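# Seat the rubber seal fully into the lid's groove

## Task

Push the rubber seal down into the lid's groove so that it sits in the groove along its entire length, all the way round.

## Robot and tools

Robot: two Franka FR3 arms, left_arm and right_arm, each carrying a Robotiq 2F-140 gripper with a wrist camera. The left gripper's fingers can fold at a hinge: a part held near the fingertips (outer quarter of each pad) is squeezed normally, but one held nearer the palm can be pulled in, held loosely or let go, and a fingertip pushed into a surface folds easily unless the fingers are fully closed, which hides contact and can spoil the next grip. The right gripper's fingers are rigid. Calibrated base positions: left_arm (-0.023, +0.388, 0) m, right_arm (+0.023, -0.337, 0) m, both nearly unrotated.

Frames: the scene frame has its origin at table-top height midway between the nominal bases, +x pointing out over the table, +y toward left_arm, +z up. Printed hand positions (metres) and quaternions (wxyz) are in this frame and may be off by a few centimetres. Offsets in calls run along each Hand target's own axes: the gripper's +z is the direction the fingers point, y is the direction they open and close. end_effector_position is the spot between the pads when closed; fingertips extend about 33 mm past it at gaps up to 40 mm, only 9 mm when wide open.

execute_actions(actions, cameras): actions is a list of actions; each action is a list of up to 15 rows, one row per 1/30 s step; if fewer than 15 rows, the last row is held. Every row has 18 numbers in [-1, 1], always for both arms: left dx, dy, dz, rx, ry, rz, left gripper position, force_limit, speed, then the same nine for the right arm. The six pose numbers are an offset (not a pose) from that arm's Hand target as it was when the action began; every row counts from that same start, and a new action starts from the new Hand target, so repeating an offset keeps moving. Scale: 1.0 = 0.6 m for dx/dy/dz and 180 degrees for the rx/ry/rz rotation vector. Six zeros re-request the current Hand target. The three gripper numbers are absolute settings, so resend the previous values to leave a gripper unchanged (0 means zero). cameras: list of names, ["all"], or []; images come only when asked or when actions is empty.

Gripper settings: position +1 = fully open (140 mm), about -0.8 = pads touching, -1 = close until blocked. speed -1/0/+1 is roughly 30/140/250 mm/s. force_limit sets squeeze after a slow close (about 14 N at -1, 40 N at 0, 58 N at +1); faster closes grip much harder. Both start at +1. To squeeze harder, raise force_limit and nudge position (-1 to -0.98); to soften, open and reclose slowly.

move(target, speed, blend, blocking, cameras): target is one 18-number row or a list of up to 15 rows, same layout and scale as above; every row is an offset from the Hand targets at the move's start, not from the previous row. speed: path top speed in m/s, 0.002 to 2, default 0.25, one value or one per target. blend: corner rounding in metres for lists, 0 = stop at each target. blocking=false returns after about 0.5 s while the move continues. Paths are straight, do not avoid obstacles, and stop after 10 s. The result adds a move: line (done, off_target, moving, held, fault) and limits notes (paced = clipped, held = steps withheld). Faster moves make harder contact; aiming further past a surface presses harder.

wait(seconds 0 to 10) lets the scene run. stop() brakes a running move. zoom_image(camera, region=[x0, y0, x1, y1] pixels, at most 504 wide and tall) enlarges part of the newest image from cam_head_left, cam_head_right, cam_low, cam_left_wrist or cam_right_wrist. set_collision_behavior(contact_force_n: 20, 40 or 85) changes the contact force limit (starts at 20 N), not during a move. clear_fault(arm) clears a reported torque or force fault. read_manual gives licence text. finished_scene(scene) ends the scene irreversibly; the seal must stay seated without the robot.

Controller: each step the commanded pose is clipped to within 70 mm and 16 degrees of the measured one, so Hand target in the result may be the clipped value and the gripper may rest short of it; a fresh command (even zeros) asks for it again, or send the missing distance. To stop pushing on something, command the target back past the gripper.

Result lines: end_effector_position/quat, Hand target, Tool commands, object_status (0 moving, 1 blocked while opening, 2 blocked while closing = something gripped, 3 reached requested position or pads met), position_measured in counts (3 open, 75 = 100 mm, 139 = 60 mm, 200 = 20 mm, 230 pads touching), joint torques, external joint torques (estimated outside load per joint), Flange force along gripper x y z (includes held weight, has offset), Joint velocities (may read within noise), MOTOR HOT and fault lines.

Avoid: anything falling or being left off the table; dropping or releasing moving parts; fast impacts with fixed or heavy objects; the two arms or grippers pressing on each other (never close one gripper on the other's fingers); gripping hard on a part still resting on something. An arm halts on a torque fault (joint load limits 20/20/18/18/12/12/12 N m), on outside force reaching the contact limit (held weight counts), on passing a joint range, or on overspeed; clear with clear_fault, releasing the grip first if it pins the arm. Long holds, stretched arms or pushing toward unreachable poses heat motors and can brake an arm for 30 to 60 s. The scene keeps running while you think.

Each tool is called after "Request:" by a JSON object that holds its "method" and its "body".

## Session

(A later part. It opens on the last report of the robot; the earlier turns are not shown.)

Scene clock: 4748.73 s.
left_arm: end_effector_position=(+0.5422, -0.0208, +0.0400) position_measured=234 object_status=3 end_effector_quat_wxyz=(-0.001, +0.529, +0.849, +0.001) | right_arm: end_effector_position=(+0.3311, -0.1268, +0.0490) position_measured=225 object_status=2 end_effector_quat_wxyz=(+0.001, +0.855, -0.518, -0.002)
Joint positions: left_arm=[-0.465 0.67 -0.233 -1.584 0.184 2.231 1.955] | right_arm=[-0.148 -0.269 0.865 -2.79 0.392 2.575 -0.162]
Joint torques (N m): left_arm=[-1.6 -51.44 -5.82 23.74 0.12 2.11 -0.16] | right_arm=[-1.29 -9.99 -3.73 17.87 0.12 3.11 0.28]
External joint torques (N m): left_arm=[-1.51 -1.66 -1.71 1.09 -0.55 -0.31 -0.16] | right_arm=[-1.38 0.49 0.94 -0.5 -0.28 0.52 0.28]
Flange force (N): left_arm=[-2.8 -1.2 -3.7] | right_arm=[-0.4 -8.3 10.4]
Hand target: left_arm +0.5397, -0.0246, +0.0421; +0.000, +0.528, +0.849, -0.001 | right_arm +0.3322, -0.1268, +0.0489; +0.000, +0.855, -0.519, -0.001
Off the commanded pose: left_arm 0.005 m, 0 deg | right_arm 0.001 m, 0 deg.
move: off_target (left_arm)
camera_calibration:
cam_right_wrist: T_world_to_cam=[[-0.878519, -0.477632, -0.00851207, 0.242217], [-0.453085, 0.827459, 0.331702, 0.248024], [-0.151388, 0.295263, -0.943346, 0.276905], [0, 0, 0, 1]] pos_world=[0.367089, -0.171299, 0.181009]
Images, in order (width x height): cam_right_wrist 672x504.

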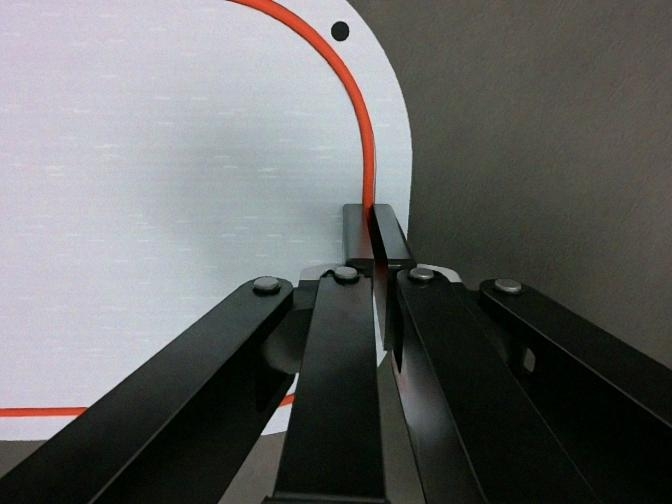

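Request:
{"method": "execute_actions", "body": {"actions": [[[0,0,0,0,0,0,-1,-1,0, 0,0,0,0,0,0,-0.71,-1,-1]], [[0,0,0,0,0,0,-1,-1,0, 0,0,0,0,0,0,-0.71,-1,-1]]], "cameras": ["cam_right_wrist"]}}

Scene clock: 4756.90 s.
left_arm: end_effector_position=(+0.5422, -0.0208, +0.0400) position_measured=234 object_status=3 end_effector_quat_wxyz=(-0.001, +0.529, +0.849, +0.001) | right_arm: end_effector_position=(+0.3301, -0.1273, +0.0490) position_measured=218 object_status=3 end_effector_quat_wxyz=(+0.003, +0.855, -0.518, -0.002)
Joint positions: left_arm=[-0.465 0.67 -0.233 -1.584 0.184 2.231 1.955] | right_arm=[-0.15 -0.271 0.868 -2.79 0.392 2.57 -0.162]
Joint torques (N m): left_arm=[-2.2 -51.43 -6.38 23.73 0.13 1.9 -0.18] | right_arm=[-1.49 -8.56 -3.49 17.86 0.37 3.97 0.18]
External joint torques (N m): left_arm=[-2.3 -1.54 -2.39 1.01 -0.55 -0.53 -0.18] | right_arm=[-1.52 1.86 1.28 -0.47 -0.03 1.38 0.18]
External joint torques at the end of the 1st action: left_arm=[-2.03 -1.67 -2.22 1.15 -0.57 -0.52 -0.19] | right_arm=[-1.12 1.88 1.09 -0.45 -0.02 1.39 0.22]
Flange force (N): left_arm=[-4.0 -1.9 -3.9] | right_arm=[-0.6 -13.4 19.5]
Flange force at the end of the 1st action (N): left_arm=[-4.0 -1.5 -4.1] | right_arm=[-0.8 -12.0 18.5]
Hand target: left_arm +0.5397, -0.0246, +0.0421; +0.000, +0.528, +0.849, -0.001 | right_arm +0.3322, -0.1268, +0.0489; +0.000, +0.855, -0.519, -0.001
Off the commanded pose: left_arm 0.005 m, 0 deg | right_arm 0.002 m, 0 deg.
camera_calibration:
cam_right_wrist: T_world_to_cam=[[-0.87822, -0.478229, -0.00505249, 0.240799], [-0.452788, 0.828006, 0.330741, 0.247995], [-0.153987, 0.292751, -0.943708, 0.277434], [0, 0, 0, 1]] pos_world=[0.366485, -0.171404, 0.181011]
Images, in order (width x height): cam_right_wrist 672x504.

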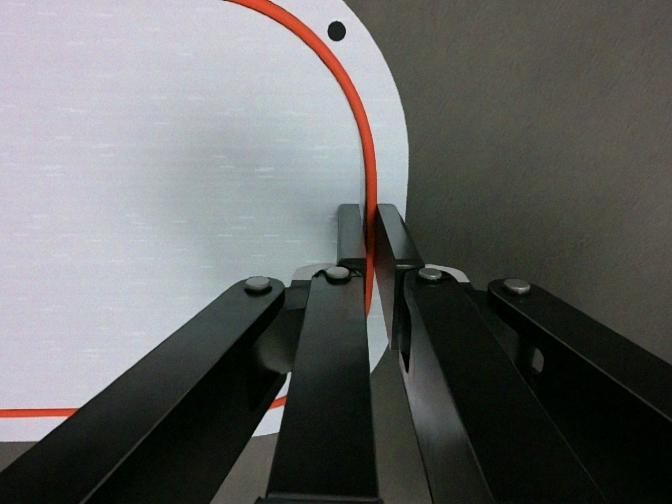

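Request:
{"method": "move", "body": {"target": [[0,0,0,0,0,0,-1,-1,0, 0,-0.0025,-0.0035,0,0,0,-0.71,-1,-1],[0,0,0,0,0,0,-1,-1,0, 0,-0.0025,-0.0035,0,0,0,-1,-1,-1],[0,0,0,0,0,0,-1,-1,0, 0,-0.0025,0.0027,0,0,0,-1,-1,-1]], "speed": [0.01,0.01,0.006], "cameras": ["cam_right_wrist"]}}

Scene clock: 4769.83 s.
left_arm: end_effector_position=(+0.5422, -0.0208, +0.0400) position_measured=234 object_status=3 end_effector_quat_wxyz=(-0.001, +0.529, +0.849, +0.001) | right_arm: end_effector_position=(+0.3325, -0.1261, +0.0489) position_measured=225 object_status=2 end_effector_quat_wxyz=(+0.002, +0.855, -0.518, -0.001)
Joint positions: left_arm=[-0.465 0.67 -0.233 -1.584 0.184 2.231 1.955] | right_arm=[-0.165 -0.266 0.881 -2.784 0.389 2.574 -0.16]
Joint velocities: left_arm=[within noise] | right_arm=[-0.004 0 0.002 0.002 0 -0.002 0.003]
Joint torques (N m): left_arm=[-1.6 -51.42 -5.81 23.76 0.13 2.09 -0.19] | right_arm=[-1.93 -6.36 -3.27 16.96 0.19 4.44 0.16]
External joint torques (N m): left_arm=[-1.92 -1.59 -1.99 1.05 -0.55 -0.33 -0.19] | right_arm=[-1.98 3.96 1.48 -1.39 -0.21 1.85 0.16]
Flange force (N): left_arm=[-3.3 -1.6 -3.6] | right_arm=[0.0 -20.9 32.4]
Hand target: left_arm +0.5397, -0.0246, +0.0421; +0.000, +0.528, +0.849, -0.001 | right_arm +0.3335, -0.1261, +0.0473; +0.000, +0.855, -0.519, -0.001
Off the commanded pose: left_arm 0.005 m, 0 deg | right_arm 0.002 m, 0 deg.
move: off_target (left_arm)
camera_calibration:
cam_right_wrist: T_world_to_cam=[[-0.878231, -0.478178, -0.00756926, 0.243603], [-0.453609, 0.827886, 0.329914, 0.24834], [-0.151491, 0.293174, -0.943981, 0.276597], [0, 0, 0, 1]] pos_world=[0.368491, -0.170203, 0.181015]
Images, in order (width x height): cam_right_wrist 672x504.

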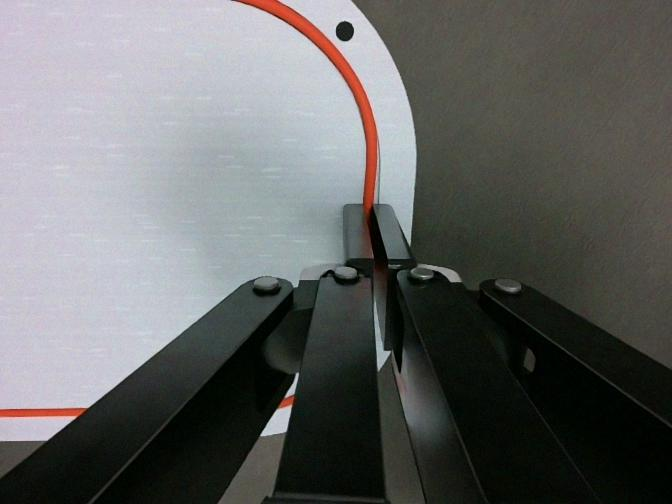

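Request:
{"method": "move", "body": {"target": [[0,0,0,0,0,0,-1,-1,0, 0,0,-0.0028,0,0,0,-1,-1,-1],[0,0,0,0,0,0,-1,-1,0, 0,0.0023,-0.0028,0,0,0,-1,-1,-1],[0,0,0,0,0,0,-1,-1,0, 0,0.0023,-0.0003,0,0,0,-1,-1,-1]], "speed": [0.01,0.008,0.006], "cameras": ["cam_right_wrist"]}}

Request:
{"method": "zoom_image", "body": {"camera": "cam_right_wrist", "region": [300, 60, 440, 230]}}

Scene clock: 4780.30 s.
left_arm: end_effector_position=(+0.5422, -0.0208, +0.0400) position_measured=234 object_status=3 end_effector_quat_wxyz=(-0.001, +0.529, +0.849, +0.001) | right_arm: end_effector_position=(+0.3323, -0.1262, +0.0490) position_measured=225 object_status=2 end_effector_quat_wxyz=(+0.001, +0.855, -0.519, -0.001)
Joint positions: left_arm=[-0.465 0.67 -0.233 -1.584 0.184 2.231 1.955] | right_arm=[-0.162 -0.269 0.879 -2.787 0.393 2.576 -0.159]
Joint torques (N m): left_arm=[-1.63 -51.39 -5.84 23.77 0.12 2.12 -0.16] | right_arm=[-1.03 -8.25 -3.49 16.87 0.33 3.61 0.05]
External joint torques (N m): left_arm=[-1.61 -1.66 -1.78 1.15 -0.55 -0.29 -0.16] | right_arm=[-1.05 2.06 1.3 -1.53 -0.07 1 0.05]
Flange force (N): left_arm=[-3.2 -1.2 -3.7] | right_arm=[-0.5 -9.4 18.6]
Hand target: left_arm +0.5397, -0.0246, +0.0421; +0.000, +0.528, +0.849, -0.001 | right_arm +0.3323, -0.1267, +0.0475; +0.000, +0.855, -0.519, -0.001
Off the commanded pose: left_arm 0.005 m, 0 deg | right_arm 0.002 m, 0 deg.
move: off_target (left_arm)
camera_calibration:
cam_right_wrist: T_world_to_cam=[[-0.879534, -0.475734, -0.00985761, 0.24428], [-0.451971, 0.828765, 0.329956, 0.247951], [-0.148802, 0.294663, -0.943945, 0.275992], [0, 0, 0, 1]] pos_world=[0.367987, -0.170606, 0.181116]
Images, in order (width x height): cam_right_wrist 672x504.

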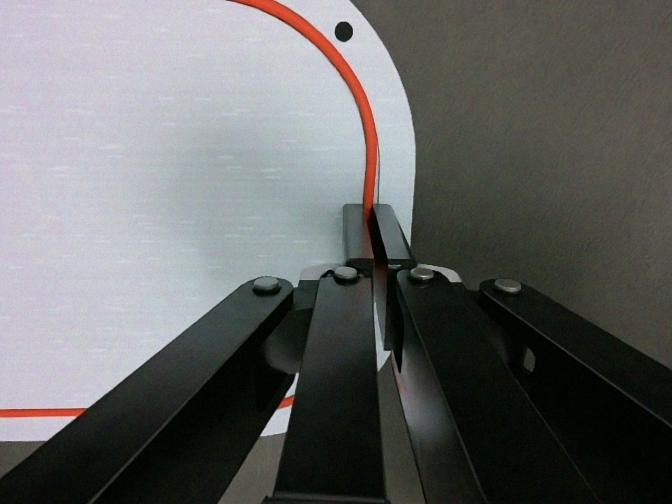

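Scaled by 2.965 from the camera's 672x504 image, which has a finer 960x720 frame.

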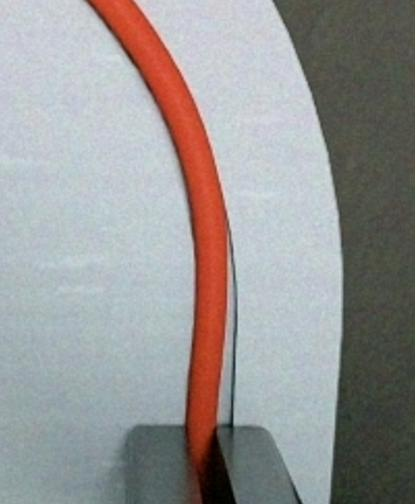

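Request:
{"method": "move", "body": {"target": [[0,0,0,0,0,0,-1,-1,0, 0,0,-0.003,0,0,0,-1,-1,-1],[0,0,0,0,0,0,-1,-1,0, 0,0.0042,-0.003,0,0,0,-1,-1,-1],[0,0,0,0,0,0,-1,-1,0, 0,0.0042,-0.0005,0,0,0,-1,-1,-1]], "speed": [0.01,0.008,0.006], "cameras": ["cam_right_wrist"]}}

Request:
{"method": "zoom_image", "body": {"camera": "cam_right_wrist", "region": [300, 60, 440, 230]}}

Scene clock: 4797.77 s.
left_arm: end_effector_position=(+0.5422, -0.0208, +0.0400) position_measured=234 object_status=3 end_effector_quat_wxyz=(-0.001, +0.529, +0.849, +0.001) | right_arm: end_effector_position=(+0.3304, -0.1277, +0.0489) position_measured=225 object_status=2 end_effector_quat_wxyz=(+0.000, +0.854, -0.520, +0.000)
Joint positions: left_arm=[-0.465 0.67 -0.233 -1.584 0.184 2.231 1.955] | right_arm=[-0.148 -0.276 0.868 -2.795 0.4 2.577 -0.161]
Joint torques (N m): left_arm=[-1.63 -51.4 -5.81 23.77 0.13 2.13 -0.19] | right_arm=[-0.37 -8.74 -3.73 17.38 0.43 3.23 -0.03]
External joint torques (N m): left_arm=[-1.64 -1.65 -1.78 1.13 -0.55 -0.29 -0.19] | right_arm=[-0.35 1.65 1.16 -1.04 0.02 0.61 -0.03]
Flange force (N): left_arm=[-3.1 -1.3 -3.6] | right_arm=[-1.0 -5.9 12.7]
Hand target: left_arm +0.5397, -0.0246, +0.0421; +0.000, +0.528, +0.849, -0.001 | right_arm +0.3301, -0.1279, +0.0478; +0.000, +0.855, -0.519, -0.001
Off the commanded pose: left_arm 0.005 m, 0 deg | right_arm 0.001 m, 0 deg.
move: off_target (left_arm)
camera_calibration:
cam_right_wrist: T_world_to_cam=[[-0.881039, -0.472917, -0.0109433, 0.24276], [-0.449647, 0.830054, 0.329891, 0.247751], [-0.146927, 0.295567, -0.943956, 0.275639], [0, 0, 0, 1]] pos_world=[0.36578, -0.172311, 0.181117]
Images, in order (width x height): cam_right_wrist 672x504.

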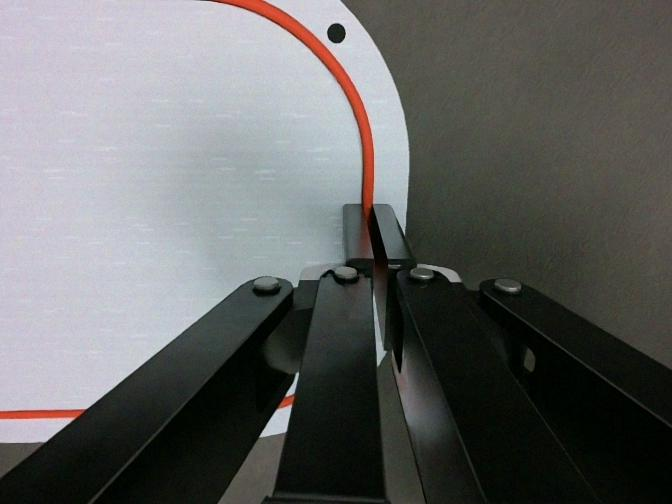

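Scaled by 2.965 from the camera's 672x504 image, which has a finer 960x720 frame.

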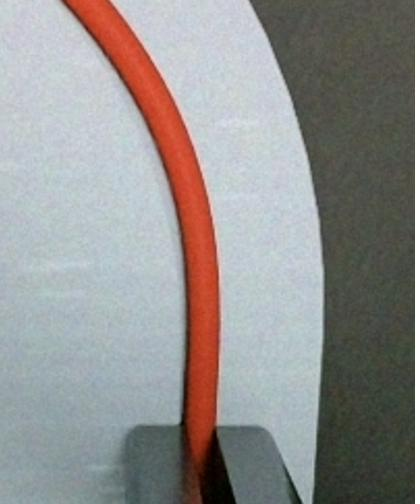

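Request:
{"method": "move", "body": {"target": [[0,0,0,0,0,0,-1,-1,0, 0,0,0,0,0,0,-0.71,-1,-1],[0,0,0,0,0,0,-1,-1,0, 0,0,-0.0055,0,0,0,-0.71,-1,-1],[0,0,0,0,0,0,-1,-1,0, 0,0,-0.0055,0,0,0,-1,-1,-1],[0,0,0,0,0,0,-1,-1,0, 0,0,0.0008,0,0,0,-1,-1,-1]], "speed": [0.01,0.01,0.01,0.006], "cameras": ["cam_right_wrist"]}}

Request:
{"method": "zoom_image", "body": {"camera": "cam_right_wrist", "region": [300, 60, 440, 230]}}

Scene clock: 4821.00 s.
left_arm: end_effector_position=(+0.5423, -0.0207, +0.0400) position_measured=234 object_status=3 end_effector_quat_wxyz=(-0.001, +0.529, +0.849, +0.001) | right_arm: end_effector_position=(+0.3298, -0.1272, +0.0489) position_measured=225 object_status=2 end_effector_quat_wxyz=(+0.000, +0.855, -0.519, -0.001)
Joint positions: left_arm=[-0.465 0.67 -0.233 -1.584 0.184 2.231 1.955] | right_arm=[-0.143 -0.275 0.863 -2.795 0.398 2.577 -0.162]
Joint velocities: left_arm=[within noise] | right_arm=[-0.003 -0.001 0.004 0 0 -0.001 0.001]
Joint torques (N m): left_arm=[-1.68 -51.41 -5.91 23.79 0.12 2.13 -0.18] | right_arm=[-1.71 -7.29 -3.39 16.21 0.09 3.87 0.13]
External joint torques (N m): left_arm=[-1.83 -1.74 -2 1.18 -0.55 -0.28 -0.18] | right_arm=[-1.71 3.13 1.42 -2.12 -0.32 1.26 0.13]
Flange force (N): left_arm=[-3.3 -1.5 -3.8] | right_arm=[0.2 -14.8 26.3]
Hand target: left_arm +0.5397, -0.0246, +0.0421; +0.000, +0.528, +0.849, -0.001 | right_arm +0.3301, -0.1279, +0.0473; +0.000, +0.855, -0.519, -0.001
Off the commanded pose: left_arm 0.005 m, 0 deg | right_arm 0.002 m, 0 deg.
move: off_target (left_arm)
camera_calibration:
cam_right_wrist: T_world_to_cam=[[-0.879465, -0.475853, -0.0102716, 0.241587], [-0.452073, 0.828375, 0.330793, 0.247584], [-0.1489, 0.295564, -0.943648, 0.275983], [0, 0, 0, 1]] pos_world=[0.365487, -0.171703, 0.181013]
Images, in order (width x height): cam_right_wrist 672x504.

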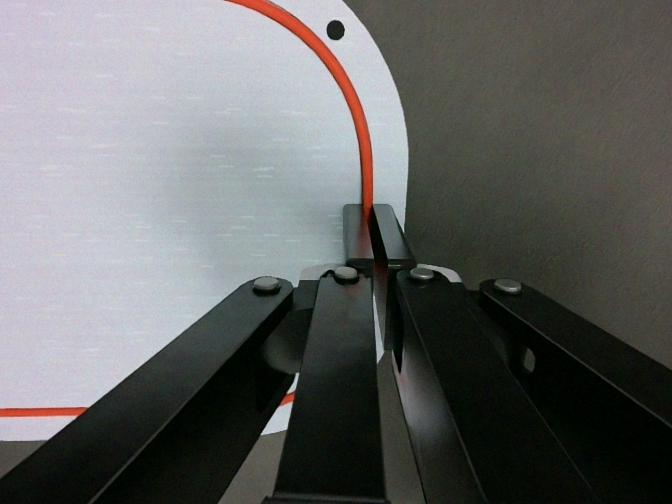

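Scaled by 2.965 from the camera's 672x504 image, which has a finer 960x720 frame.

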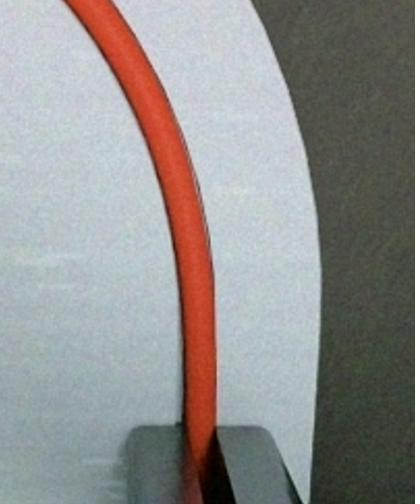

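Request:
{"method": "execute_actions", "body": {"actions": [[[0,0,0,0,0,0,-1,-1,0, 0,0,0,0,0,0,-0.55,-1,-0.5]], [[0,0,0,0,0,0,-1,-1,0, 0,0,0,0,0,0,-0.55,-1,-0.5]]], "cameras": ["cam_right_wrist"]}}

Request:
{"method": "zoom_image", "body": {"camera": "cam_right_wrist", "region": [280, 60, 440, 360]}}

Scene clock: 4828.70 s.
left_arm: end_effector_position=(+0.5450, -0.0175, +0.0400) position_measured=234 object_status=3 end_effector_quat_wxyz=(+0.000, +0.527, +0.850, +0.002) | right_arm: end_effector_position=(+0.3268, -0.1292, +0.0491) position_measured=199 object_status=3 end_effector_quat_wxyz=(+0.005, +0.855, -0.519, -0.003)
Joint positions: left_arm=[-0.463 0.67 -0.229 -1.584 0.184 2.232 1.955] | right_arm=[-0.144 -0.281 0.864 -2.795 0.398 2.561 -0.162]
Joint torques (N m): left_arm=[-3.53 -51.34 -7.88 23.26 -0.31 1.65 -0.17] | right_arm=[-1.05 -8.07 -4.09 17.69 0.45 4.11 0.03]
External joint torques (N m): left_arm=[-3.64 -1.4 -3.98 0.53 -0.99 -0.78 -0.17] | right_arm=[-1.07 2.2 0.81 -0.7 0.04 1.53 0.03]
External joint torques at the end of the 1st action: left_arm=[-3.74 -1.54 -4.02 0.53 -0.99 -0.77 -0.14] | right_arm=[-1.04 2.36 0.92 -0.77 0.05 1.55 0.06]
External joint torques when the fault began: right_arm=[-1.65 4.48 2.5 -1.82 -0.05 2.58 0.14]
Flange force (N): left_arm=[-4.0 -4.1 -4.4] | right_arm=[0.2 -11.2 19.2]
Flange force at the end of the 1st action (N): left_arm=[-3.7 -4.3 -4.6] | right_arm=[-0.1 -11.7 20.1]
Flange force when the fault began (N): right_arm=[-1.7 -21.9 38.3]
Hand target: left_arm +0.5397, -0.0246, +0.0421; +0.000, +0.528, +0.849, -0.001 | right_arm +0.3268, -0.1292, +0.0491; +0.005, +0.855, -0.519, -0.003
Tool commands: left_gripper/position=-1.0 left_gripper/force_limit=-1.0 left_gripper/speed=+0.0 right_gripper/position=-0.552941 right_gripper/force_limit=-1.0 right_gripper/speed=-0.498039
Off the commanded pose: left_arm 0.009 m, 0 deg.
FORCE FAULT: contact force on the right arm reached its limit, and that arm stopped. The contact can be on any part of that arm, not only on its tool. That arm's remaining commands of this call were not run. That arm is still stopped at the end of this call. While its stop runs, that arm takes no new command, but execute_actions still moves its gripper.
CLEAR FAULT: the right arm stays stopped (Reflex) until you call clear_fault(arm="right_arm").
camera_calibration:
cam_right_wrist: T_world_to_cam=[[-0.879557, -0.475792, 0.000877428, 0.237433], [-0.448926, 0.8305, 0.32975, 0.247145], [-0.157621, 0.28964, -0.944068, 0.278388], [0, 0, 0, 1]] pos_world=[0.363666, -0.172918, 0.181113]
Images, in order (width x height): cam_right_wrist 672x504.

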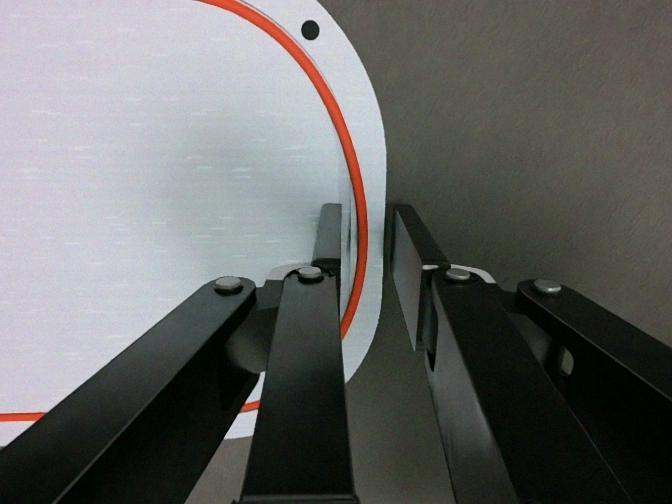

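Scaled by 1.680 from the camera's 672x504 image, which has a finer 960x720 frame.

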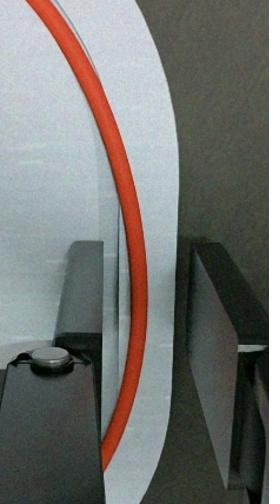

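Request:
{"method": "clear_fault", "body": {"arm": "right_arm"}}

Request:
{"method": "move", "body": {"target": [[0,0,0,0,0,0,-1,-1,0, 0,0,-0.02,0,0,0,-0.55,-1,-0.5],[0,0,0,0,0,0,-1,-1,0, 0,0,-0.04,0,0,0,-1,-1,0]], "speed": 0.04, "cameras": ["cam_left_wrist", "cam_right_wrist"]}}

Scene clock: 4842.70 s.
left_arm: end_effector_position=(+0.5450, -0.0175, +0.0400) position_measured=234 object_status=3 end_effector_quat_wxyz=(+0.000, +0.527, +0.850, +0.002) | right_arm: end_effector_position=(+0.3268, -0.1292, +0.0491) position_measured=199 object_status=3 end_effector_quat_wxyz=(+0.005, +0.855, -0.519, -0.003)
Joint positions: left_arm=[-0.463 0.67 -0.229 -1.584 0.184 2.232 1.955] | right_arm=[-0.144 -0.281 0.864 -2.795 0.398 2.561 -0.162]
Joint torques (N m): left_arm=[-3.56 -51.34 -7.9 23.24 -0.33 1.65 -0.14] | right_arm=[-1.04 -8.08 -4.06 17.69 0.46 4.11 0.05]
External joint torques (N m): left_arm=[-3.64 -1.49 -3.98 0.55 -1.01 -0.78 -0.14] | right_arm=[-0.98 2.16 0.92 -0.65 0.04 1.54 0.05]
Flange force (N): left_arm=[-3.8 -4.2 -4.5] | right_arm=[-0.2 -11.2 19.1]
Hand target: left_arm +0.5397, -0.0246, +0.0421; +0.000, +0.528, +0.849, -0.001 | right_arm +0.3268, -0.1292, +0.0491; +0.005, +0.855, -0.519, -0.003
Tool commands: left_gripper/position=-1.0 left_gripper/force_limit=-1.0 left_gripper/speed=+0.0 right_gripper/position=-0.552941 right_gripper/force_limit=-1.0 right_gripper/speed=-0.498039
Off the commanded pose: left_arm 0.009 m, 0 deg.
FORCE FAULT, CONTINUED: the right arm's stop, for the force fault that an earlier result reported, is over. The call counts as one of the actions that you can send in this scene. That arm's target is now where it stood when the stop ended, not its last command. That arm accepts commands again.
CLEAR FAULT: your call cleared the right arm's force fault. If the contact force or a joint's load stays at its limit, that arm stops again.

Scene clock: 4844.87 s.
left_arm: end_effector_position=(+0.5421, -0.0217, +0.0402) position_measured=234 object_status=3 end_effector_quat_wxyz=(+0.000, +0.529, +0.848, +0.000) | right_arm: end_effector_position=(+0.3275, -0.1294, +0.0729) position_measured=233 object_status=3 end_effector_quat_wxyz=(+0.005, +0.854, -0.521, -0.003)
Joint positions: left_arm=[-0.467 0.67 -0.233 -1.584 0.184 2.232 1.955] | right_arm=[-0.086 -0.36 0.797 -2.781 0.418 2.468 -0.177]
Joint torques (N m): left_arm=[-1.38 -51.28 -5.55 23.89 0.14 2.03 -0.14] | right_arm=[0.13 -9.86 -5.96 19.17 0.34 2.41 -0.14]
External joint torques (N m): left_arm=[-1.3 -1.4 -1.45 1.19 -0.54 -0.4 -0.14] | right_arm=[0.11 0.06 -0.03 -0.31 -0.13 -0.18 -0.14]
Flange force (N): left_arm=[-3.9 -0.2 -3.4] | right_arm=[0.4 1.0 -0.5]
Hand target: left_arm +0.5397, -0.0246, +0.0421; +0.000, +0.528, +0.849, -0.001 | right_arm +0.3270, -0.1291, +0.0731; +0.005, +0.855, -0.519, -0.003
Off the commanded pose: left_arm 0.004 m, 0 deg | right_arm 0.001 m, 0 deg.
move: off_target (left_arm)
camera_calibration:
cam_left_wrist: T_world_to_cam=[[0.906491, 0.422146, 0.00818827, -0.473888], [0.393941, -0.852587, 0.343375, -0.244294], [0.151935, -0.30804, -0.939163, 0.0934575], [0, 0, 0, 1]] pos_world=[0.511613, 0.0205565, 0.175537]
cam_right_wrist: T_world_to_cam=[[-0.881621, -0.471958, -0.00025535, 0.239256], [-0.445726, 0.832442, 0.329195, 0.239013], [-0.155154, 0.290339, -0.944262, 0.300273], [0, 0, 0, 1]] pos_world=[0.364056, -0.173226, 0.204915]
Images, in order (width x height): cam_left_wrist 672x504, cam_right_wrist 672x504.

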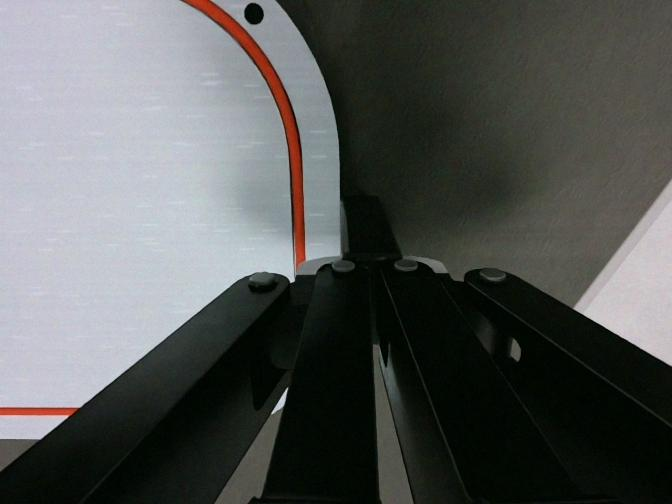

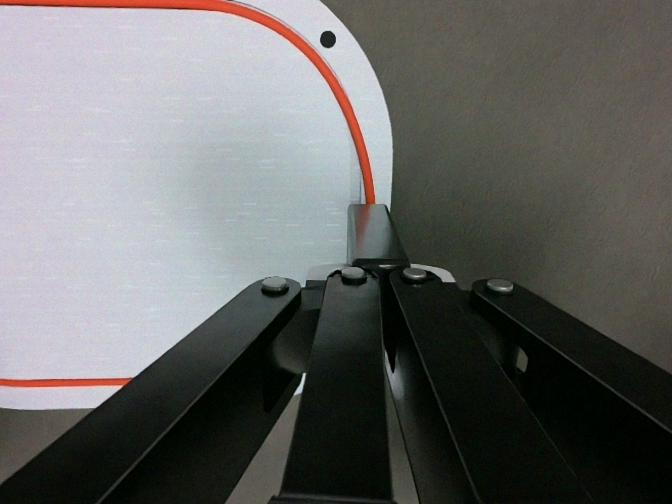

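Request:
{"method": "zoom_image", "body": {"camera": "cam_right_wrist", "region": [190, 0, 410, 220]}}

Scaled by 2.291 from the camera's 672x504 image, which has a finer 960x720 frame.

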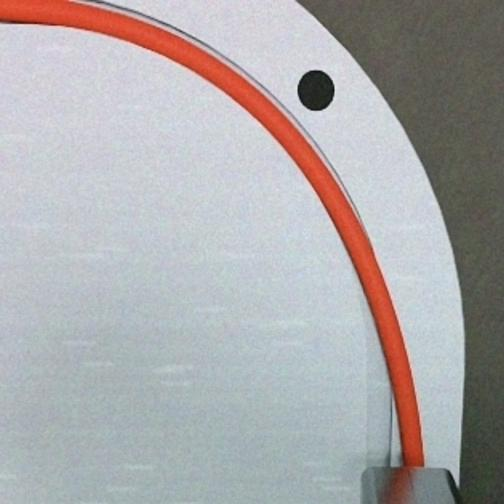

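Request:
{"method": "move", "body": {"target": [0,0,0,0,0,0,-1,-1,0, 0.0672,-0.0478,-0.0282,0.0037,0,0,-1,-1,0], "speed": 0.08, "cameras": ["cam_right_wrist"]}}

Scene clock: 4900.53 s.
left_arm: end_effector_position=(+0.5421, -0.0217, +0.0402) position_measured=234 object_status=3 end_effector_quat_wxyz=(+0.000, +0.529, +0.848, +0.000) | right_arm: end_effector_position=(+0.3716, -0.1512, +0.0898) position_measured=233 object_status=3 end_effector_quat_wxyz=(-0.001, +0.853, -0.523, +0.000)
Joint positions: left_arm=[-0.467 0.67 -0.233 -1.584 0.184 2.232 1.955] | right_arm=[-0.166 -0.315 0.74 -2.708 0.333 2.445 -0.223]
Joint velocities: left_arm=[within noise] | right_arm=[-0.001 0 -0.001 0 -0.001 -0.001 -0.006]
Joint torques (N m): left_arm=[-1.34 -51.31 -5.54 23.87 0.13 2.04 -0.17] | right_arm=[-0.58 -11.68 -5 20.61 0.07 2.51 -0.1]
External joint torques (N m): left_arm=[-1 -1.34 -1.23 1.13 -0.54 -0.4 -0.17] | right_arm=[-0.49 0.49 0.35 0.22 -0.43 -0.12 -0.1]
Flange force (N): left_arm=[-3.5 0.0 -3.3] | right_arm=[0.7 -4.8 2.2]
Hand target: left_arm +0.5397, -0.0246, +0.0421; +0.000, +0.528, +0.849, -0.001 | right_arm +0.3713, -0.1516, +0.0896; +0.001, +0.855, -0.519, +0.000
Off the commanded pose: left_arm 0.004 m, 0 deg | right_arm 0.000 m, 0 deg.
move: off_target (left_arm)
camera_calibration:
cam_right_wrist: T_world_to_cam=[[-0.883315, -0.468587, -0.0134591, 0.270043], [-0.446351, 0.83193, 0.329643, 0.271354], [-0.143269, 0.297186, -0.94401, 0.326092], [0, 0, 0, 1]] pos_world=[0.406371, -0.196118, 0.222018]
Images, in order (width x height): cam_right_wrist 672x504.

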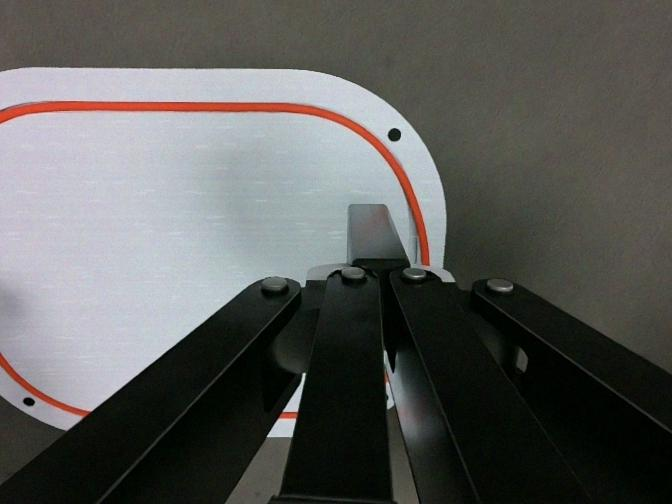

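Request:
{"method": "move", "body": {"target": [[0,0,0,0,0,0,-1,-1,0, 0.0713,-0.015,0.056,0,0,-0.3686,-1,-1,0],[0,0,0,0,0,0,-1,-1,0, 0.0713,-0.015,0.0702,0,0,-0.3686,-1,-1,0]], "speed": [0.1,0.008], "cameras": ["cam_right_wrist"]}}

Scene clock: 4945.07 s.
left_arm: end_effector_position=(+0.5421, -0.0217, +0.0402) position_measured=234 object_status=3 end_effector_quat_wxyz=(+0.000, +0.529, +0.848, +0.000) | right_arm: end_effector_position=(+0.3989, -0.1848, +0.0498) position_measured=233 object_status=3 end_effector_quat_wxyz=(+0.000, +0.999, +0.033, -0.001)
Joint positions: left_arm=[-0.467 0.67 -0.233 -1.584 0.184 2.232 1.955] | right_arm=[0.048 -0.109 0.393 -2.703 0.081 2.599 -1.31]
Joint torques (N m): left_arm=[-1.95 -51.3 -6.01 23.89 0.13 2.02 -0.16] | right_arm=[-1.25 -18.09 -0.6 17.72 -0.08 3.85 0.12]
External joint torques (N m): left_arm=[-1.75 -1.36 -1.82 1.14 -0.54 -0.43 -0.16] | right_arm=[-1.35 2.89 0.43 -1.27 -0.51 1.18 0.12]
Flange force (N): left_arm=[-4.4 -0.8 -3.4] | right_arm=[6.0 -0.9 15.0]
Hand target: left_arm +0.5397, -0.0246, +0.0421; +0.000, +0.528, +0.849, -0.001 | right_arm +0.3989, -0.1854, +0.0475; +0.000, +0.999, +0.033, -0.001
Off the commanded pose: left_arm 0.004 m, 0 deg | right_arm 0.002 m, 0 deg.
move: off_target (left_arm)
camera_calibration:
cam_right_wrist: T_world_to_cam=[[0.0826633, -0.996509, -0.0117278, -0.205048], [-0.939951, -0.0818712, 0.331345, 0.352576], [-0.331148, -0.0163665, -0.943437, 0.319195], [0, 0, 0, 1]] pos_world=[0.454055, -0.170242, 0.181912]
Images, in order (width x height): cam_right_wrist 672x504.

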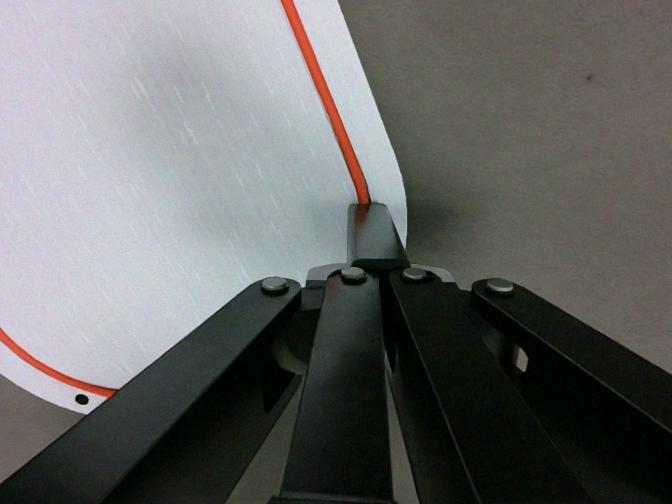

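Request:
{"method": "move", "body": {"target": [[0,0,0,0,0,0,-1,-1,0, 0,0,-0.0158,0,0,0,-1,-1,0],[0,0,0,0,0,0,-1,-1,0, -0.0258,-0.0034,-0.0158,0,0,0.0832,-1,-1,0],[0,0,0,0,0,0,-1,-1,0, -0.0258,-0.0034,0,0,0,0.0832,-1,-1,0],[0,0,0,0,0,0,-1,-1,0, -0.0258,-0.0034,-0.0158,0,0,0.0832,-1,-1,0],[0,0,0,0,0,0,-1,-1,0, -0.0429,-0.0077,-0.0158,0,0,0.1388,-1,-1,0],[0,0,0,0,0,0,-1,-1,0, -0.0419,-0.01,0,0,0,0.1388,-1,-1,0]], "speed": [0.05,0.08,0.008,0.05,0.08,0.007], "cameras": ["cam_right_wrist"]}}

Scene clock: 4977.27 s.
left_arm: end_effector_position=(+0.5421, -0.0217, +0.0402) position_measured=234 object_status=3 end_effector_quat_wxyz=(+0.000, +0.529, +0.848, +0.000) | right_arm: end_effector_position=(+0.3733, -0.1805, +0.0497) position_measured=233 object_status=3 end_effector_quat_wxyz=(+0.000, +0.983, -0.182, -0.001)
Joint positions: left_arm=[-0.467 0.67 -0.233 -1.584 0.184 2.232 1.955] | right_arm=[-0.014 -0.181 0.511 -2.769 0.172 2.603 -0.907]
Joint velocities: left_arm=[within noise] | right_arm=[-0.001 0 0.003 0.001 -0.001 0.002 0.005]
Joint torques (N m): left_arm=[-1.3 -51.27 -5.54 23.9 0.14 2.05 -0.15] | right_arm=[-1.95 -14.22 -1.87 17.09 -0.11 3.73 0.18]
External joint torques (N m): left_arm=[-1.27 -1.57 -1.48 1.28 -0.53 -0.37 -0.15] | right_arm=[-1.97 3.11 0.3 -1.61 -0.53 1.09 0.18]
Flange force (N): left_arm=[-3.8 -0.3 -3.6] | right_arm=[8.0 -4.7 18.3]
Hand target: left_arm +0.5397, -0.0246, +0.0421; +0.000, +0.528, +0.849, -0.001 | right_arm +0.3734, -0.1811, +0.0475; +0.000, +0.983, -0.184, +0.000
Off the commanded pose: left_arm 0.004 m, 0 deg | right_arm 0.002 m, 0 deg.
move: off_target (left_arm)
camera_calibration:
cam_right_wrist: T_world_to_cam=[[-0.341589, -0.939785, -0.0109745, -0.029987], [-0.888247, 0.318996, 0.330544, 0.382075], [-0.307139, 0.122658, -0.943727, 0.326827], [0, 0, 0, 1]] pos_world=[0.429515, -0.19015, 0.181814]
Images, in order (width x height): cam_right_wrist 672x504.

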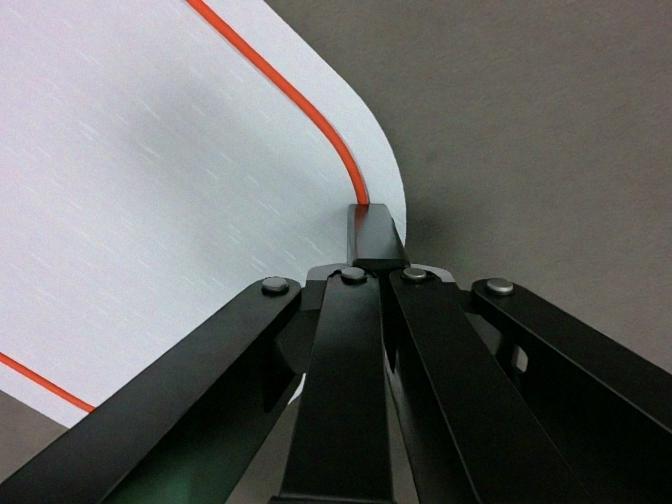

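Request:
{"method": "move", "body": {"target": [[0,0,0,0,0,0,-1,-1,0, 0,0,-0.0167,0,0,0,-1,-1,0],[0,0,0,0,0,0,-1,-1,0, -0.0144,0.0025,-0.0122,0,0,0.0444,-1,-1,0],[0,0,0,0,0,0,-1,-1,0, -0.0138,-0.0011,0,0,0,0.0444,-1,-1,0],[0,0,0,0,0,0,-1,-1,0, -0.0138,-0.0011,-0.0167,0,0,0.0444,-1,-1,0],[0,0,0,0,0,0,-1,-1,0, -0.0287,0.0006,-0.0122,0,0,0.0889,-1,-1,0],[0,0,0,0,0,0,-1,-1,0, -0.0274,-0.0042,0,0,0,0.0889,-1,-1,0]], "speed": [0.05,0.06,0.007,0.05,0.06,0.007], "cameras": ["cam_right_wrist"]}}

Scene clock: 5006.27 s.
left_arm: end_effector_position=(+0.5421, -0.0217, +0.0402) position_measured=234 object_status=3 end_effector_quat_wxyz=(+0.000, +0.529, +0.848, +0.000) | right_arm: end_effector_position=(+0.3580, -0.1729, +0.0495) position_measured=233 object_status=3 end_effector_quat_wxyz=(+0.002, +0.948, -0.317, -0.001)
Joint positions: left_arm=[-0.467 0.67 -0.233 -1.584 0.184 2.232 1.955] | right_arm=[-0.068 -0.224 0.617 -2.797 0.25 2.596 -0.646]
Joint velocities: left_arm=[within noise] | right_arm=[-0.003 0.001 0.002 0.001 0.001 0 0.004]
Joint torques (N m): left_arm=[-1.81 -51.27 -5.87 23.87 0.14 2.05 -0.15] | right_arm=[-2.02 -10.74 -2.3 17.69 0 4.4 0.2]
External joint torques (N m): left_arm=[-1.85 -1.41 -1.86 1.14 -0.54 -0.38 -0.15] | right_arm=[-1.99 4.18 0.8 -0.96 -0.41 1.75 0.2]
Flange force (N): left_arm=[-4.2 -1.0 -3.4] | right_arm=[9.7 -14.0 26.5]
Hand target: left_arm +0.5397, -0.0246, +0.0421; +0.000, +0.528, +0.849, -0.001 | right_arm +0.3590, -0.1728, +0.0475; +0.000, +0.948, -0.319, +0.000
Off the commanded pose: left_arm 0.004 m, 0 deg | right_arm 0.002 m, 0 deg.
move: off_target (left_arm)
camera_calibration:
cam_right_wrist: T_world_to_cam=[[-0.58785, -0.808929, -0.00820771, 0.0825051], [-0.764978, 0.552553, 0.3309, 0.362339], [-0.263139, 0.200798, -0.94363, 0.318697], [0, 0, 0, 1]] pos_world=[0.409543, -0.197464, 0.181512]
Images, in order (width x height): cam_right_wrist 672x504.

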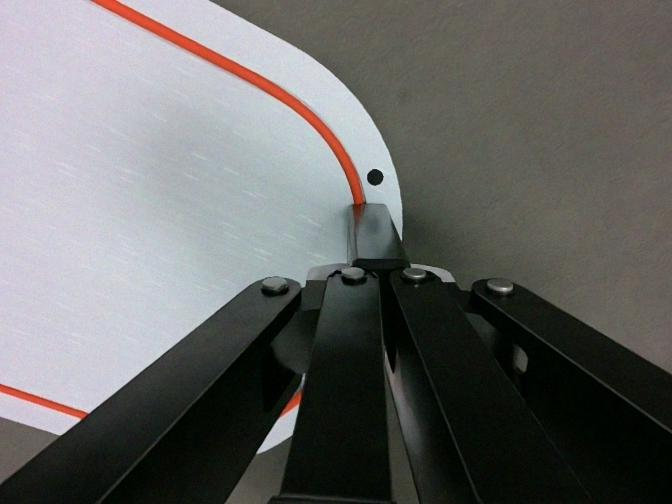

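Request:
{"method": "move", "body": {"target": [[0,0,0,0,0,0,-1,-1,0, 0,0,-0.0167,0,0,0,-1,-1,0],[0,0,0,0,0,0,-1,-1,0, -0.015,0.0047,-0.0122,0,0,0.0444,-1,-1,0],[0,0,0,0,0,0,-1,-1,0, -0.0142,-0.0016,0,0,0,0.0444,-1,-1,0],[0,0,0,0,0,0,-1,-1,0, -0.0142,-0.0016,-0.0167,0,0,0.0444,-1,-1,0],[0,0,0,0,0,0,-1,-1,0, -0.0296,0.0024,-0.0122,0,0,0.0889,-1,-1,0],[0,0,0,0,0,0,-1,-1,0, -0.0276,-0.0044,0,0,0,0.0889,-1,-1,0]], "speed": [0.05,0.06,0.007,0.05,0.06,0.007], "cameras": ["cam_right_wrist"]}}

Scene clock: 5046.20 s.
left_arm: end_effector_position=(+0.5421, -0.0217, +0.0402) position_measured=234 object_status=3 end_effector_quat_wxyz=(+0.000, +0.529, +0.848, +0.000) | right_arm: end_effector_position=(+0.3479, -0.1600, +0.0495) position_measured=233 object_status=3 end_effector_quat_wxyz=(+0.000, +0.895, -0.446, +0.000)
Joint positions: left_arm=[-0.467 0.67 -0.233 -1.584 0.184 2.232 1.955] | right_arm=[-0.137 -0.259 0.748 -2.807 0.338 2.59 -0.385]
Joint torques (N m): left_arm=[-1.32 -51.31 -5.55 23.9 0.15 2.05 -0.17] | right_arm=[-1.63 -9.25 -2.82 16.7 0.01 3.6 0.17]
External joint torques (N m): left_arm=[-1.37 -1.49 -1.55 1.23 -0.52 -0.38 -0.17] | right_arm=[-1.57 3.09 1.29 -1.67 -0.4 0.99 0.17]
Flange force (N): left_arm=[-3.9 -0.4 -3.5] | right_arm=[3.3 -12.9 22.3]
Hand target: left_arm +0.5397, -0.0246, +0.0421; +0.000, +0.528, +0.849, -0.001 | right_arm +0.3474, -0.1607, +0.0475; +0.000, +0.894, -0.448, +0.000
Off the commanded pose: left_arm 0.004 m, 0 deg | right_arm 0.002 m, 0 deg.
move: off_target (left_arm)
camera_calibration:
cam_right_wrist: T_world_to_cam=[[-0.787845, -0.615749, -0.0124, 0.187755], [-0.584724, 0.741524, 0.328998, 0.315116], [-0.193385, 0.26645, -0.944249, 0.299778], [0, 0, 0, 1]] pos_world=[0.39015, -0.197932, 0.18172]
Images, in order (width x height): cam_right_wrist 672x504.

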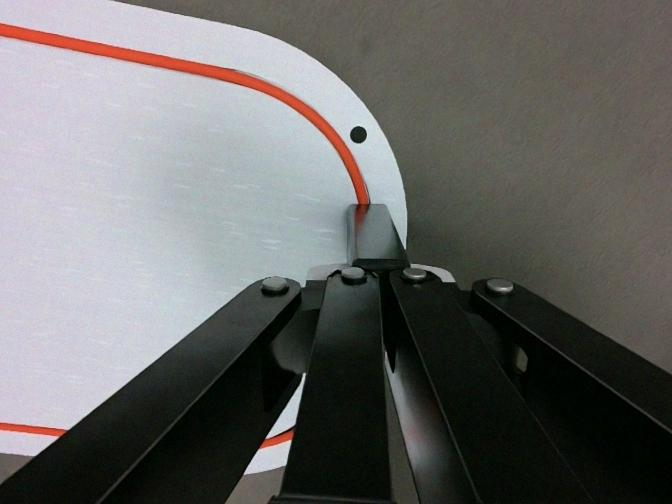

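Request:
{"method": "zoom_image", "body": {"camera": "cam_right_wrist", "region": [180, 40, 420, 250]}}

Scaled by 2.100 from the camera's 672x504 image, which has a finer 960x720 frame.

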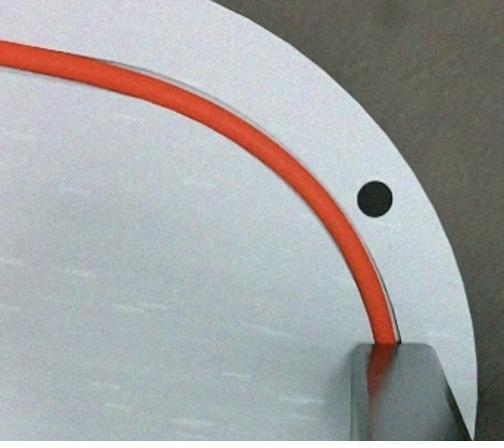

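Request:
{"method": "move", "body": {"target": [[0,0,0,0,0,0,-1,-1,0, 0,0,-0.025,0,0,0,-1,-1,0],[0,0,0,0,0,0,-1,-1,0, -0.1278,-0.049,-0.0708,0,0,0.0489,-1,-1,0]], "speed": [0.06,0.12], "blend": [0.005,0], "cameras": ["cam_right_wrist"]}}

Request:
{"method": "zoom_image", "body": {"camera": "cam_right_wrist", "region": [220, 20, 440, 280]}}

Scene clock: 5071.80 s.
left_arm: end_effector_position=(+0.5421, -0.0217, +0.0402) position_measured=234 object_status=3 end_effector_quat_wxyz=(+0.000, +0.529, +0.848, +0.000) | right_arm: end_effector_position=(+0.3250, -0.0821, +0.0894) position_measured=233 object_status=3 end_effector_quat_wxyz=(+0.001, +0.860, -0.511, +0.000)
Joint positions: left_arm=[-0.467 0.67 -0.233 -1.584 0.184 2.232 1.955] | right_arm=[-0.114 -0.364 0.91 -2.696 0.437 2.417 -0.114]
Joint velocities: left_arm=[within noise] | right_arm=[0 0.001 0.001 0 0.001 -0.001 0.005]
Joint torques (N m): left_arm=[-1.36 -51.3 -5.55 23.9 0.14 2.04 -0.18] | right_arm=[-0.92 -8.89 -5.96 20.26 0.67 2.42 0.26]
External joint torques (N m): left_arm=[-1.12 -1.56 -1.33 1.28 -0.52 -0.38 -0.18] | right_arm=[-0.89 -0.57 1.12 0.29 0.17 -0.17 0.26]
Flange force (N): left_arm=[-3.7 -0.1 -3.6] | right_arm=[-2.0 -3.4 1.0]
Hand target: left_arm +0.5397, -0.0246, +0.0421; +0.000, +0.528, +0.849, -0.001 | right_arm +0.3251, -0.0816, +0.0900; +0.001, +0.857, -0.515, +0.000
Off the commanded pose: left_arm 0.004 m, 0 deg | right_arm 0.001 m, 1 deg.
move: off_target (left_arm)
camera_calibration:
cam_right_wrist: T_world_to_cam=[[-0.870458, -0.492125, -0.010731, 0.254982], [-0.467946, 0.820533, 0.328257, 0.199378], [-0.152738, 0.290755, -0.944528, 0.301138], [0, 0, 0, 1]] pos_world=[0.361245, -0.125671, 0.221723]
Images, in order (width x height): cam_right_wrist 672x504.

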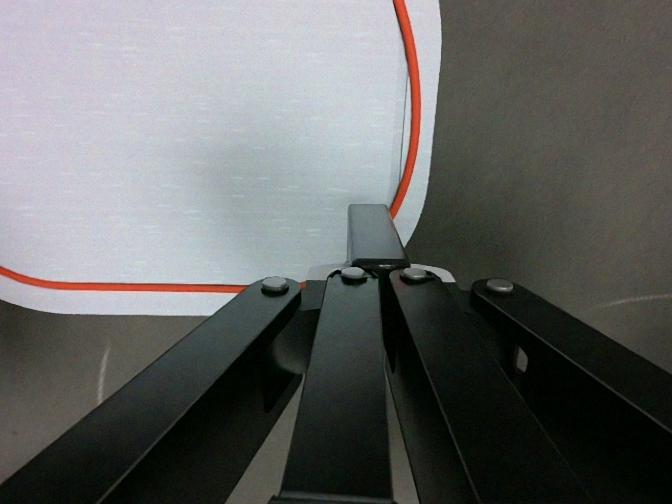

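Scaled by 1.938 from the camera's 672x504 image, which has a finer 960x720 frame.

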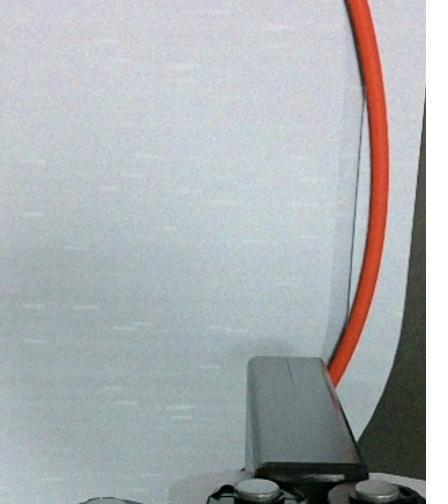

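Request:
{"method": "move", "body": {"target": [[0,0,0,0,0,0,-1,-1,0, 0.106,0.0294,0.0542,0,0,0,-1,-1,0],[0,0,0,0,0,0,-1,-1,0, 0.106,0.0294,0.058,0,0,0,-1,-1,0],[0,0,0,0,0,0,-1,-1,0, 0.1058,0.0257,0.0708,0,0,0,-1,-1,0],[0,0,0,0,0,0,-1,-1,0, 0.1058,0.0257,0.0542,0,0,0,-1,-1,0],[0,0,0,0,0,0,-1,-1,0, 0.0892,0.0318,0.058,0,0,0,-1,-1,0],[0,0,0,0,0,0,-1,-1,0, 0.0891,0.0256,0.0708,0,0,0,-1,-1,0]], "speed": [0.12,0.03,0.007,0.05,0.06,0.007], "cameras": ["cam_right_wrist"]}}

Request:
{"method": "zoom_image", "body": {"camera": "cam_right_wrist", "region": [220, 20, 440, 280]}}

Scene clock: 5148.90 s.
left_arm: end_effector_position=(+0.5411, -0.0230, +0.0403) position_measured=234 object_status=3 end_effector_quat_wxyz=(+0.000, +0.530, +0.848, +0.000) | right_arm: end_effector_position=(+0.3395, -0.1337, +0.0499) position_measured=233 object_status=3 end_effector_quat_wxyz=(-0.003, +0.858, -0.513, +0.002)
Joint positions: left_arm=[-0.468 0.67 -0.234 -1.584 0.182 2.232 1.955] | right_arm=[-0.186 -0.274 0.88 -2.791 0.404 2.585 -0.206]
Joint torques (N m): left_arm=[-0.91 -51.32 -4.78 23.9 0.42 2.05 -0.15] | right_arm=[-1 -8.66 -3.79 15.66 -0.14 1.99 0.24]
External joint torques (N m): left_arm=[-0.72 -1.67 -0.59 1.33 -0.25 -0.36 -0.15] | right_arm=[-1.01 1.57 1.11 -2.76 -0.55 -0.65 0.24]
Flange force (N): left_arm=[-3.2 0.4 -3.5] | right_arm=[0.1 -5.2 11.3]
Hand target: left_arm +0.5397, -0.0246, +0.0421; +0.000, +0.528, +0.849, -0.001 | right_arm +0.3366, -0.1361, +0.0475; +0.001, +0.857, -0.515, +0.000
Off the commanded pose: left_arm 0.003 m, 0 deg | right_arm 0.005 m, 1 deg.
move: off_target (right_arm)
camera_calibration:
cam_right_wrist: T_world_to_cam=[[-0.872715, -0.487818, -0.0200855, 0.24362], [-0.466462, 0.820948, 0.329329, 0.260968], [-0.144163, 0.296779, -0.944002, 0.27889], [0, 0, 0, 1]] pos_world=[0.374548, -0.178168, 0.182222]
Images, in order (width x height): cam_right_wrist 672x504.

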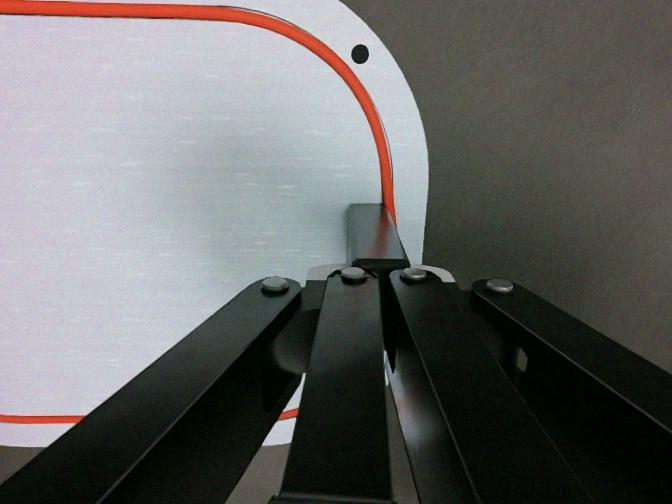

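Scaled by 1.938 from the camera's 672x504 image, which has a finer 960x720 frame.

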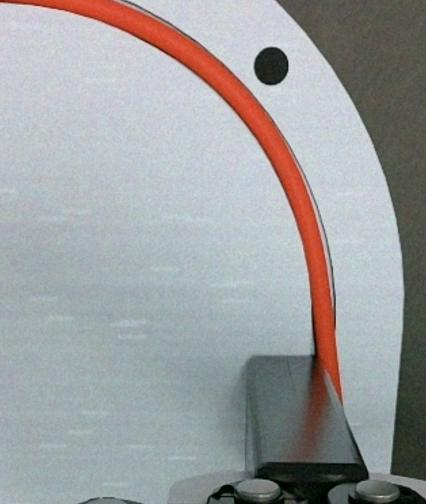

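Request:
{"method": "move", "body": {"target": [[0,0,0,0,0,0,-1,-1,0, 0,-0.0063,-0.0167,0,0,0,-1,-1,0],[0,0,0,0,0,0,-1,-1,0, 0.0172,0.011,-0.0167,0,0,0,-1,-1,0],[0,0,0,0,0,0,-1,-1,0, 0.0172,0.011,-0.0125,0,0,0,-1,-1,0],[0,0,0,0,0,0,-1,-1,0, 0.017,0.0074,0,0,0,0,-1,-1,0]], "speed": [0.05,0.06,0.03,0.007], "cameras": ["cam_right_wrist"]}}

Request:
{"method": "zoom_image", "body": {"camera": "cam_right_wrist", "region": [220, 20, 440, 280]}}

Scene clock: 5190.40 s.
left_arm: end_effector_position=(+0.5410, -0.0231, +0.0403) position_measured=234 object_status=3 end_effector_quat_wxyz=(+0.000, +0.530, +0.848, +0.000) | right_arm: end_effector_position=(+0.3423, -0.1433, +0.0514) position_measured=233 object_status=3 end_effector_quat_wxyz=(-0.005, +0.858, -0.513, +0.004)
Joint positions: left_arm=[-0.468 0.67 -0.234 -1.584 0.182 2.232 1.955] | right_arm=[-0.176 -0.287 0.847 -2.803 0.409 2.586 -0.235]
Joint torques (N m): left_arm=[-0.88 -51.33 -4.74 23.88 0.43 2.05 -0.17] | right_arm=[-1.46 -8 -3.94 14.33 -0.31 1.88 0.27]
External joint torques (N m): left_arm=[-0.79 -1.34 -0.59 1.1 -0.24 -0.39 -0.17] | right_arm=[-1.47 2.47 0.98 -4.11 -0.72 -0.77 0.27]
Flange force (N): left_arm=[-3.2 0.2 -3.0] | right_arm=[1.5 -5.6 15.5]
Hand target: left_arm +0.5397, -0.0246, +0.0421; +0.000, +0.528, +0.849, -0.001 | right_arm +0.3374, -0.1472, +0.0475; +0.001, +0.857, -0.515, +0.000
Off the commanded pose: left_arm 0.003 m, 0 deg | right_arm 0.007 m, 1 deg.
move: off_target (right_arm)
camera_calibration:
cam_right_wrist: T_world_to_cam=[[-0.87273, -0.487562, -0.0250094, 0.241625], [-0.467774, 0.820448, 0.328715, 0.270061], [-0.13975, 0.298578, -0.944098, 0.282339], [0, 0, 0, 1]] pos_world=[0.376658, -0.188064, 0.183826]
Images, in order (width x height): cam_right_wrist 672x504.

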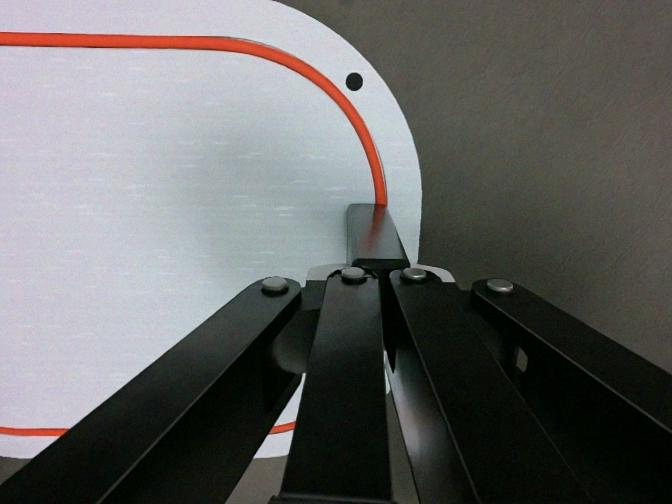

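Scaled by 1.938 from the camera's 672x504 image, which has a finer 960x720 frame.

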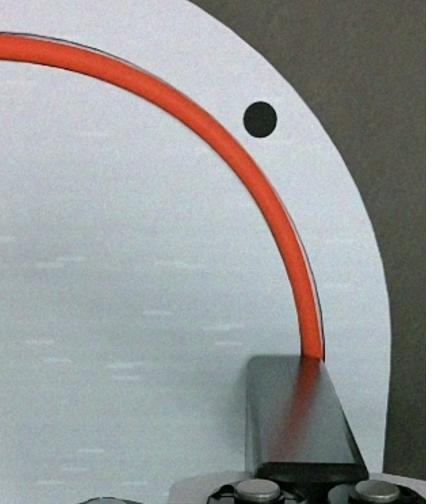

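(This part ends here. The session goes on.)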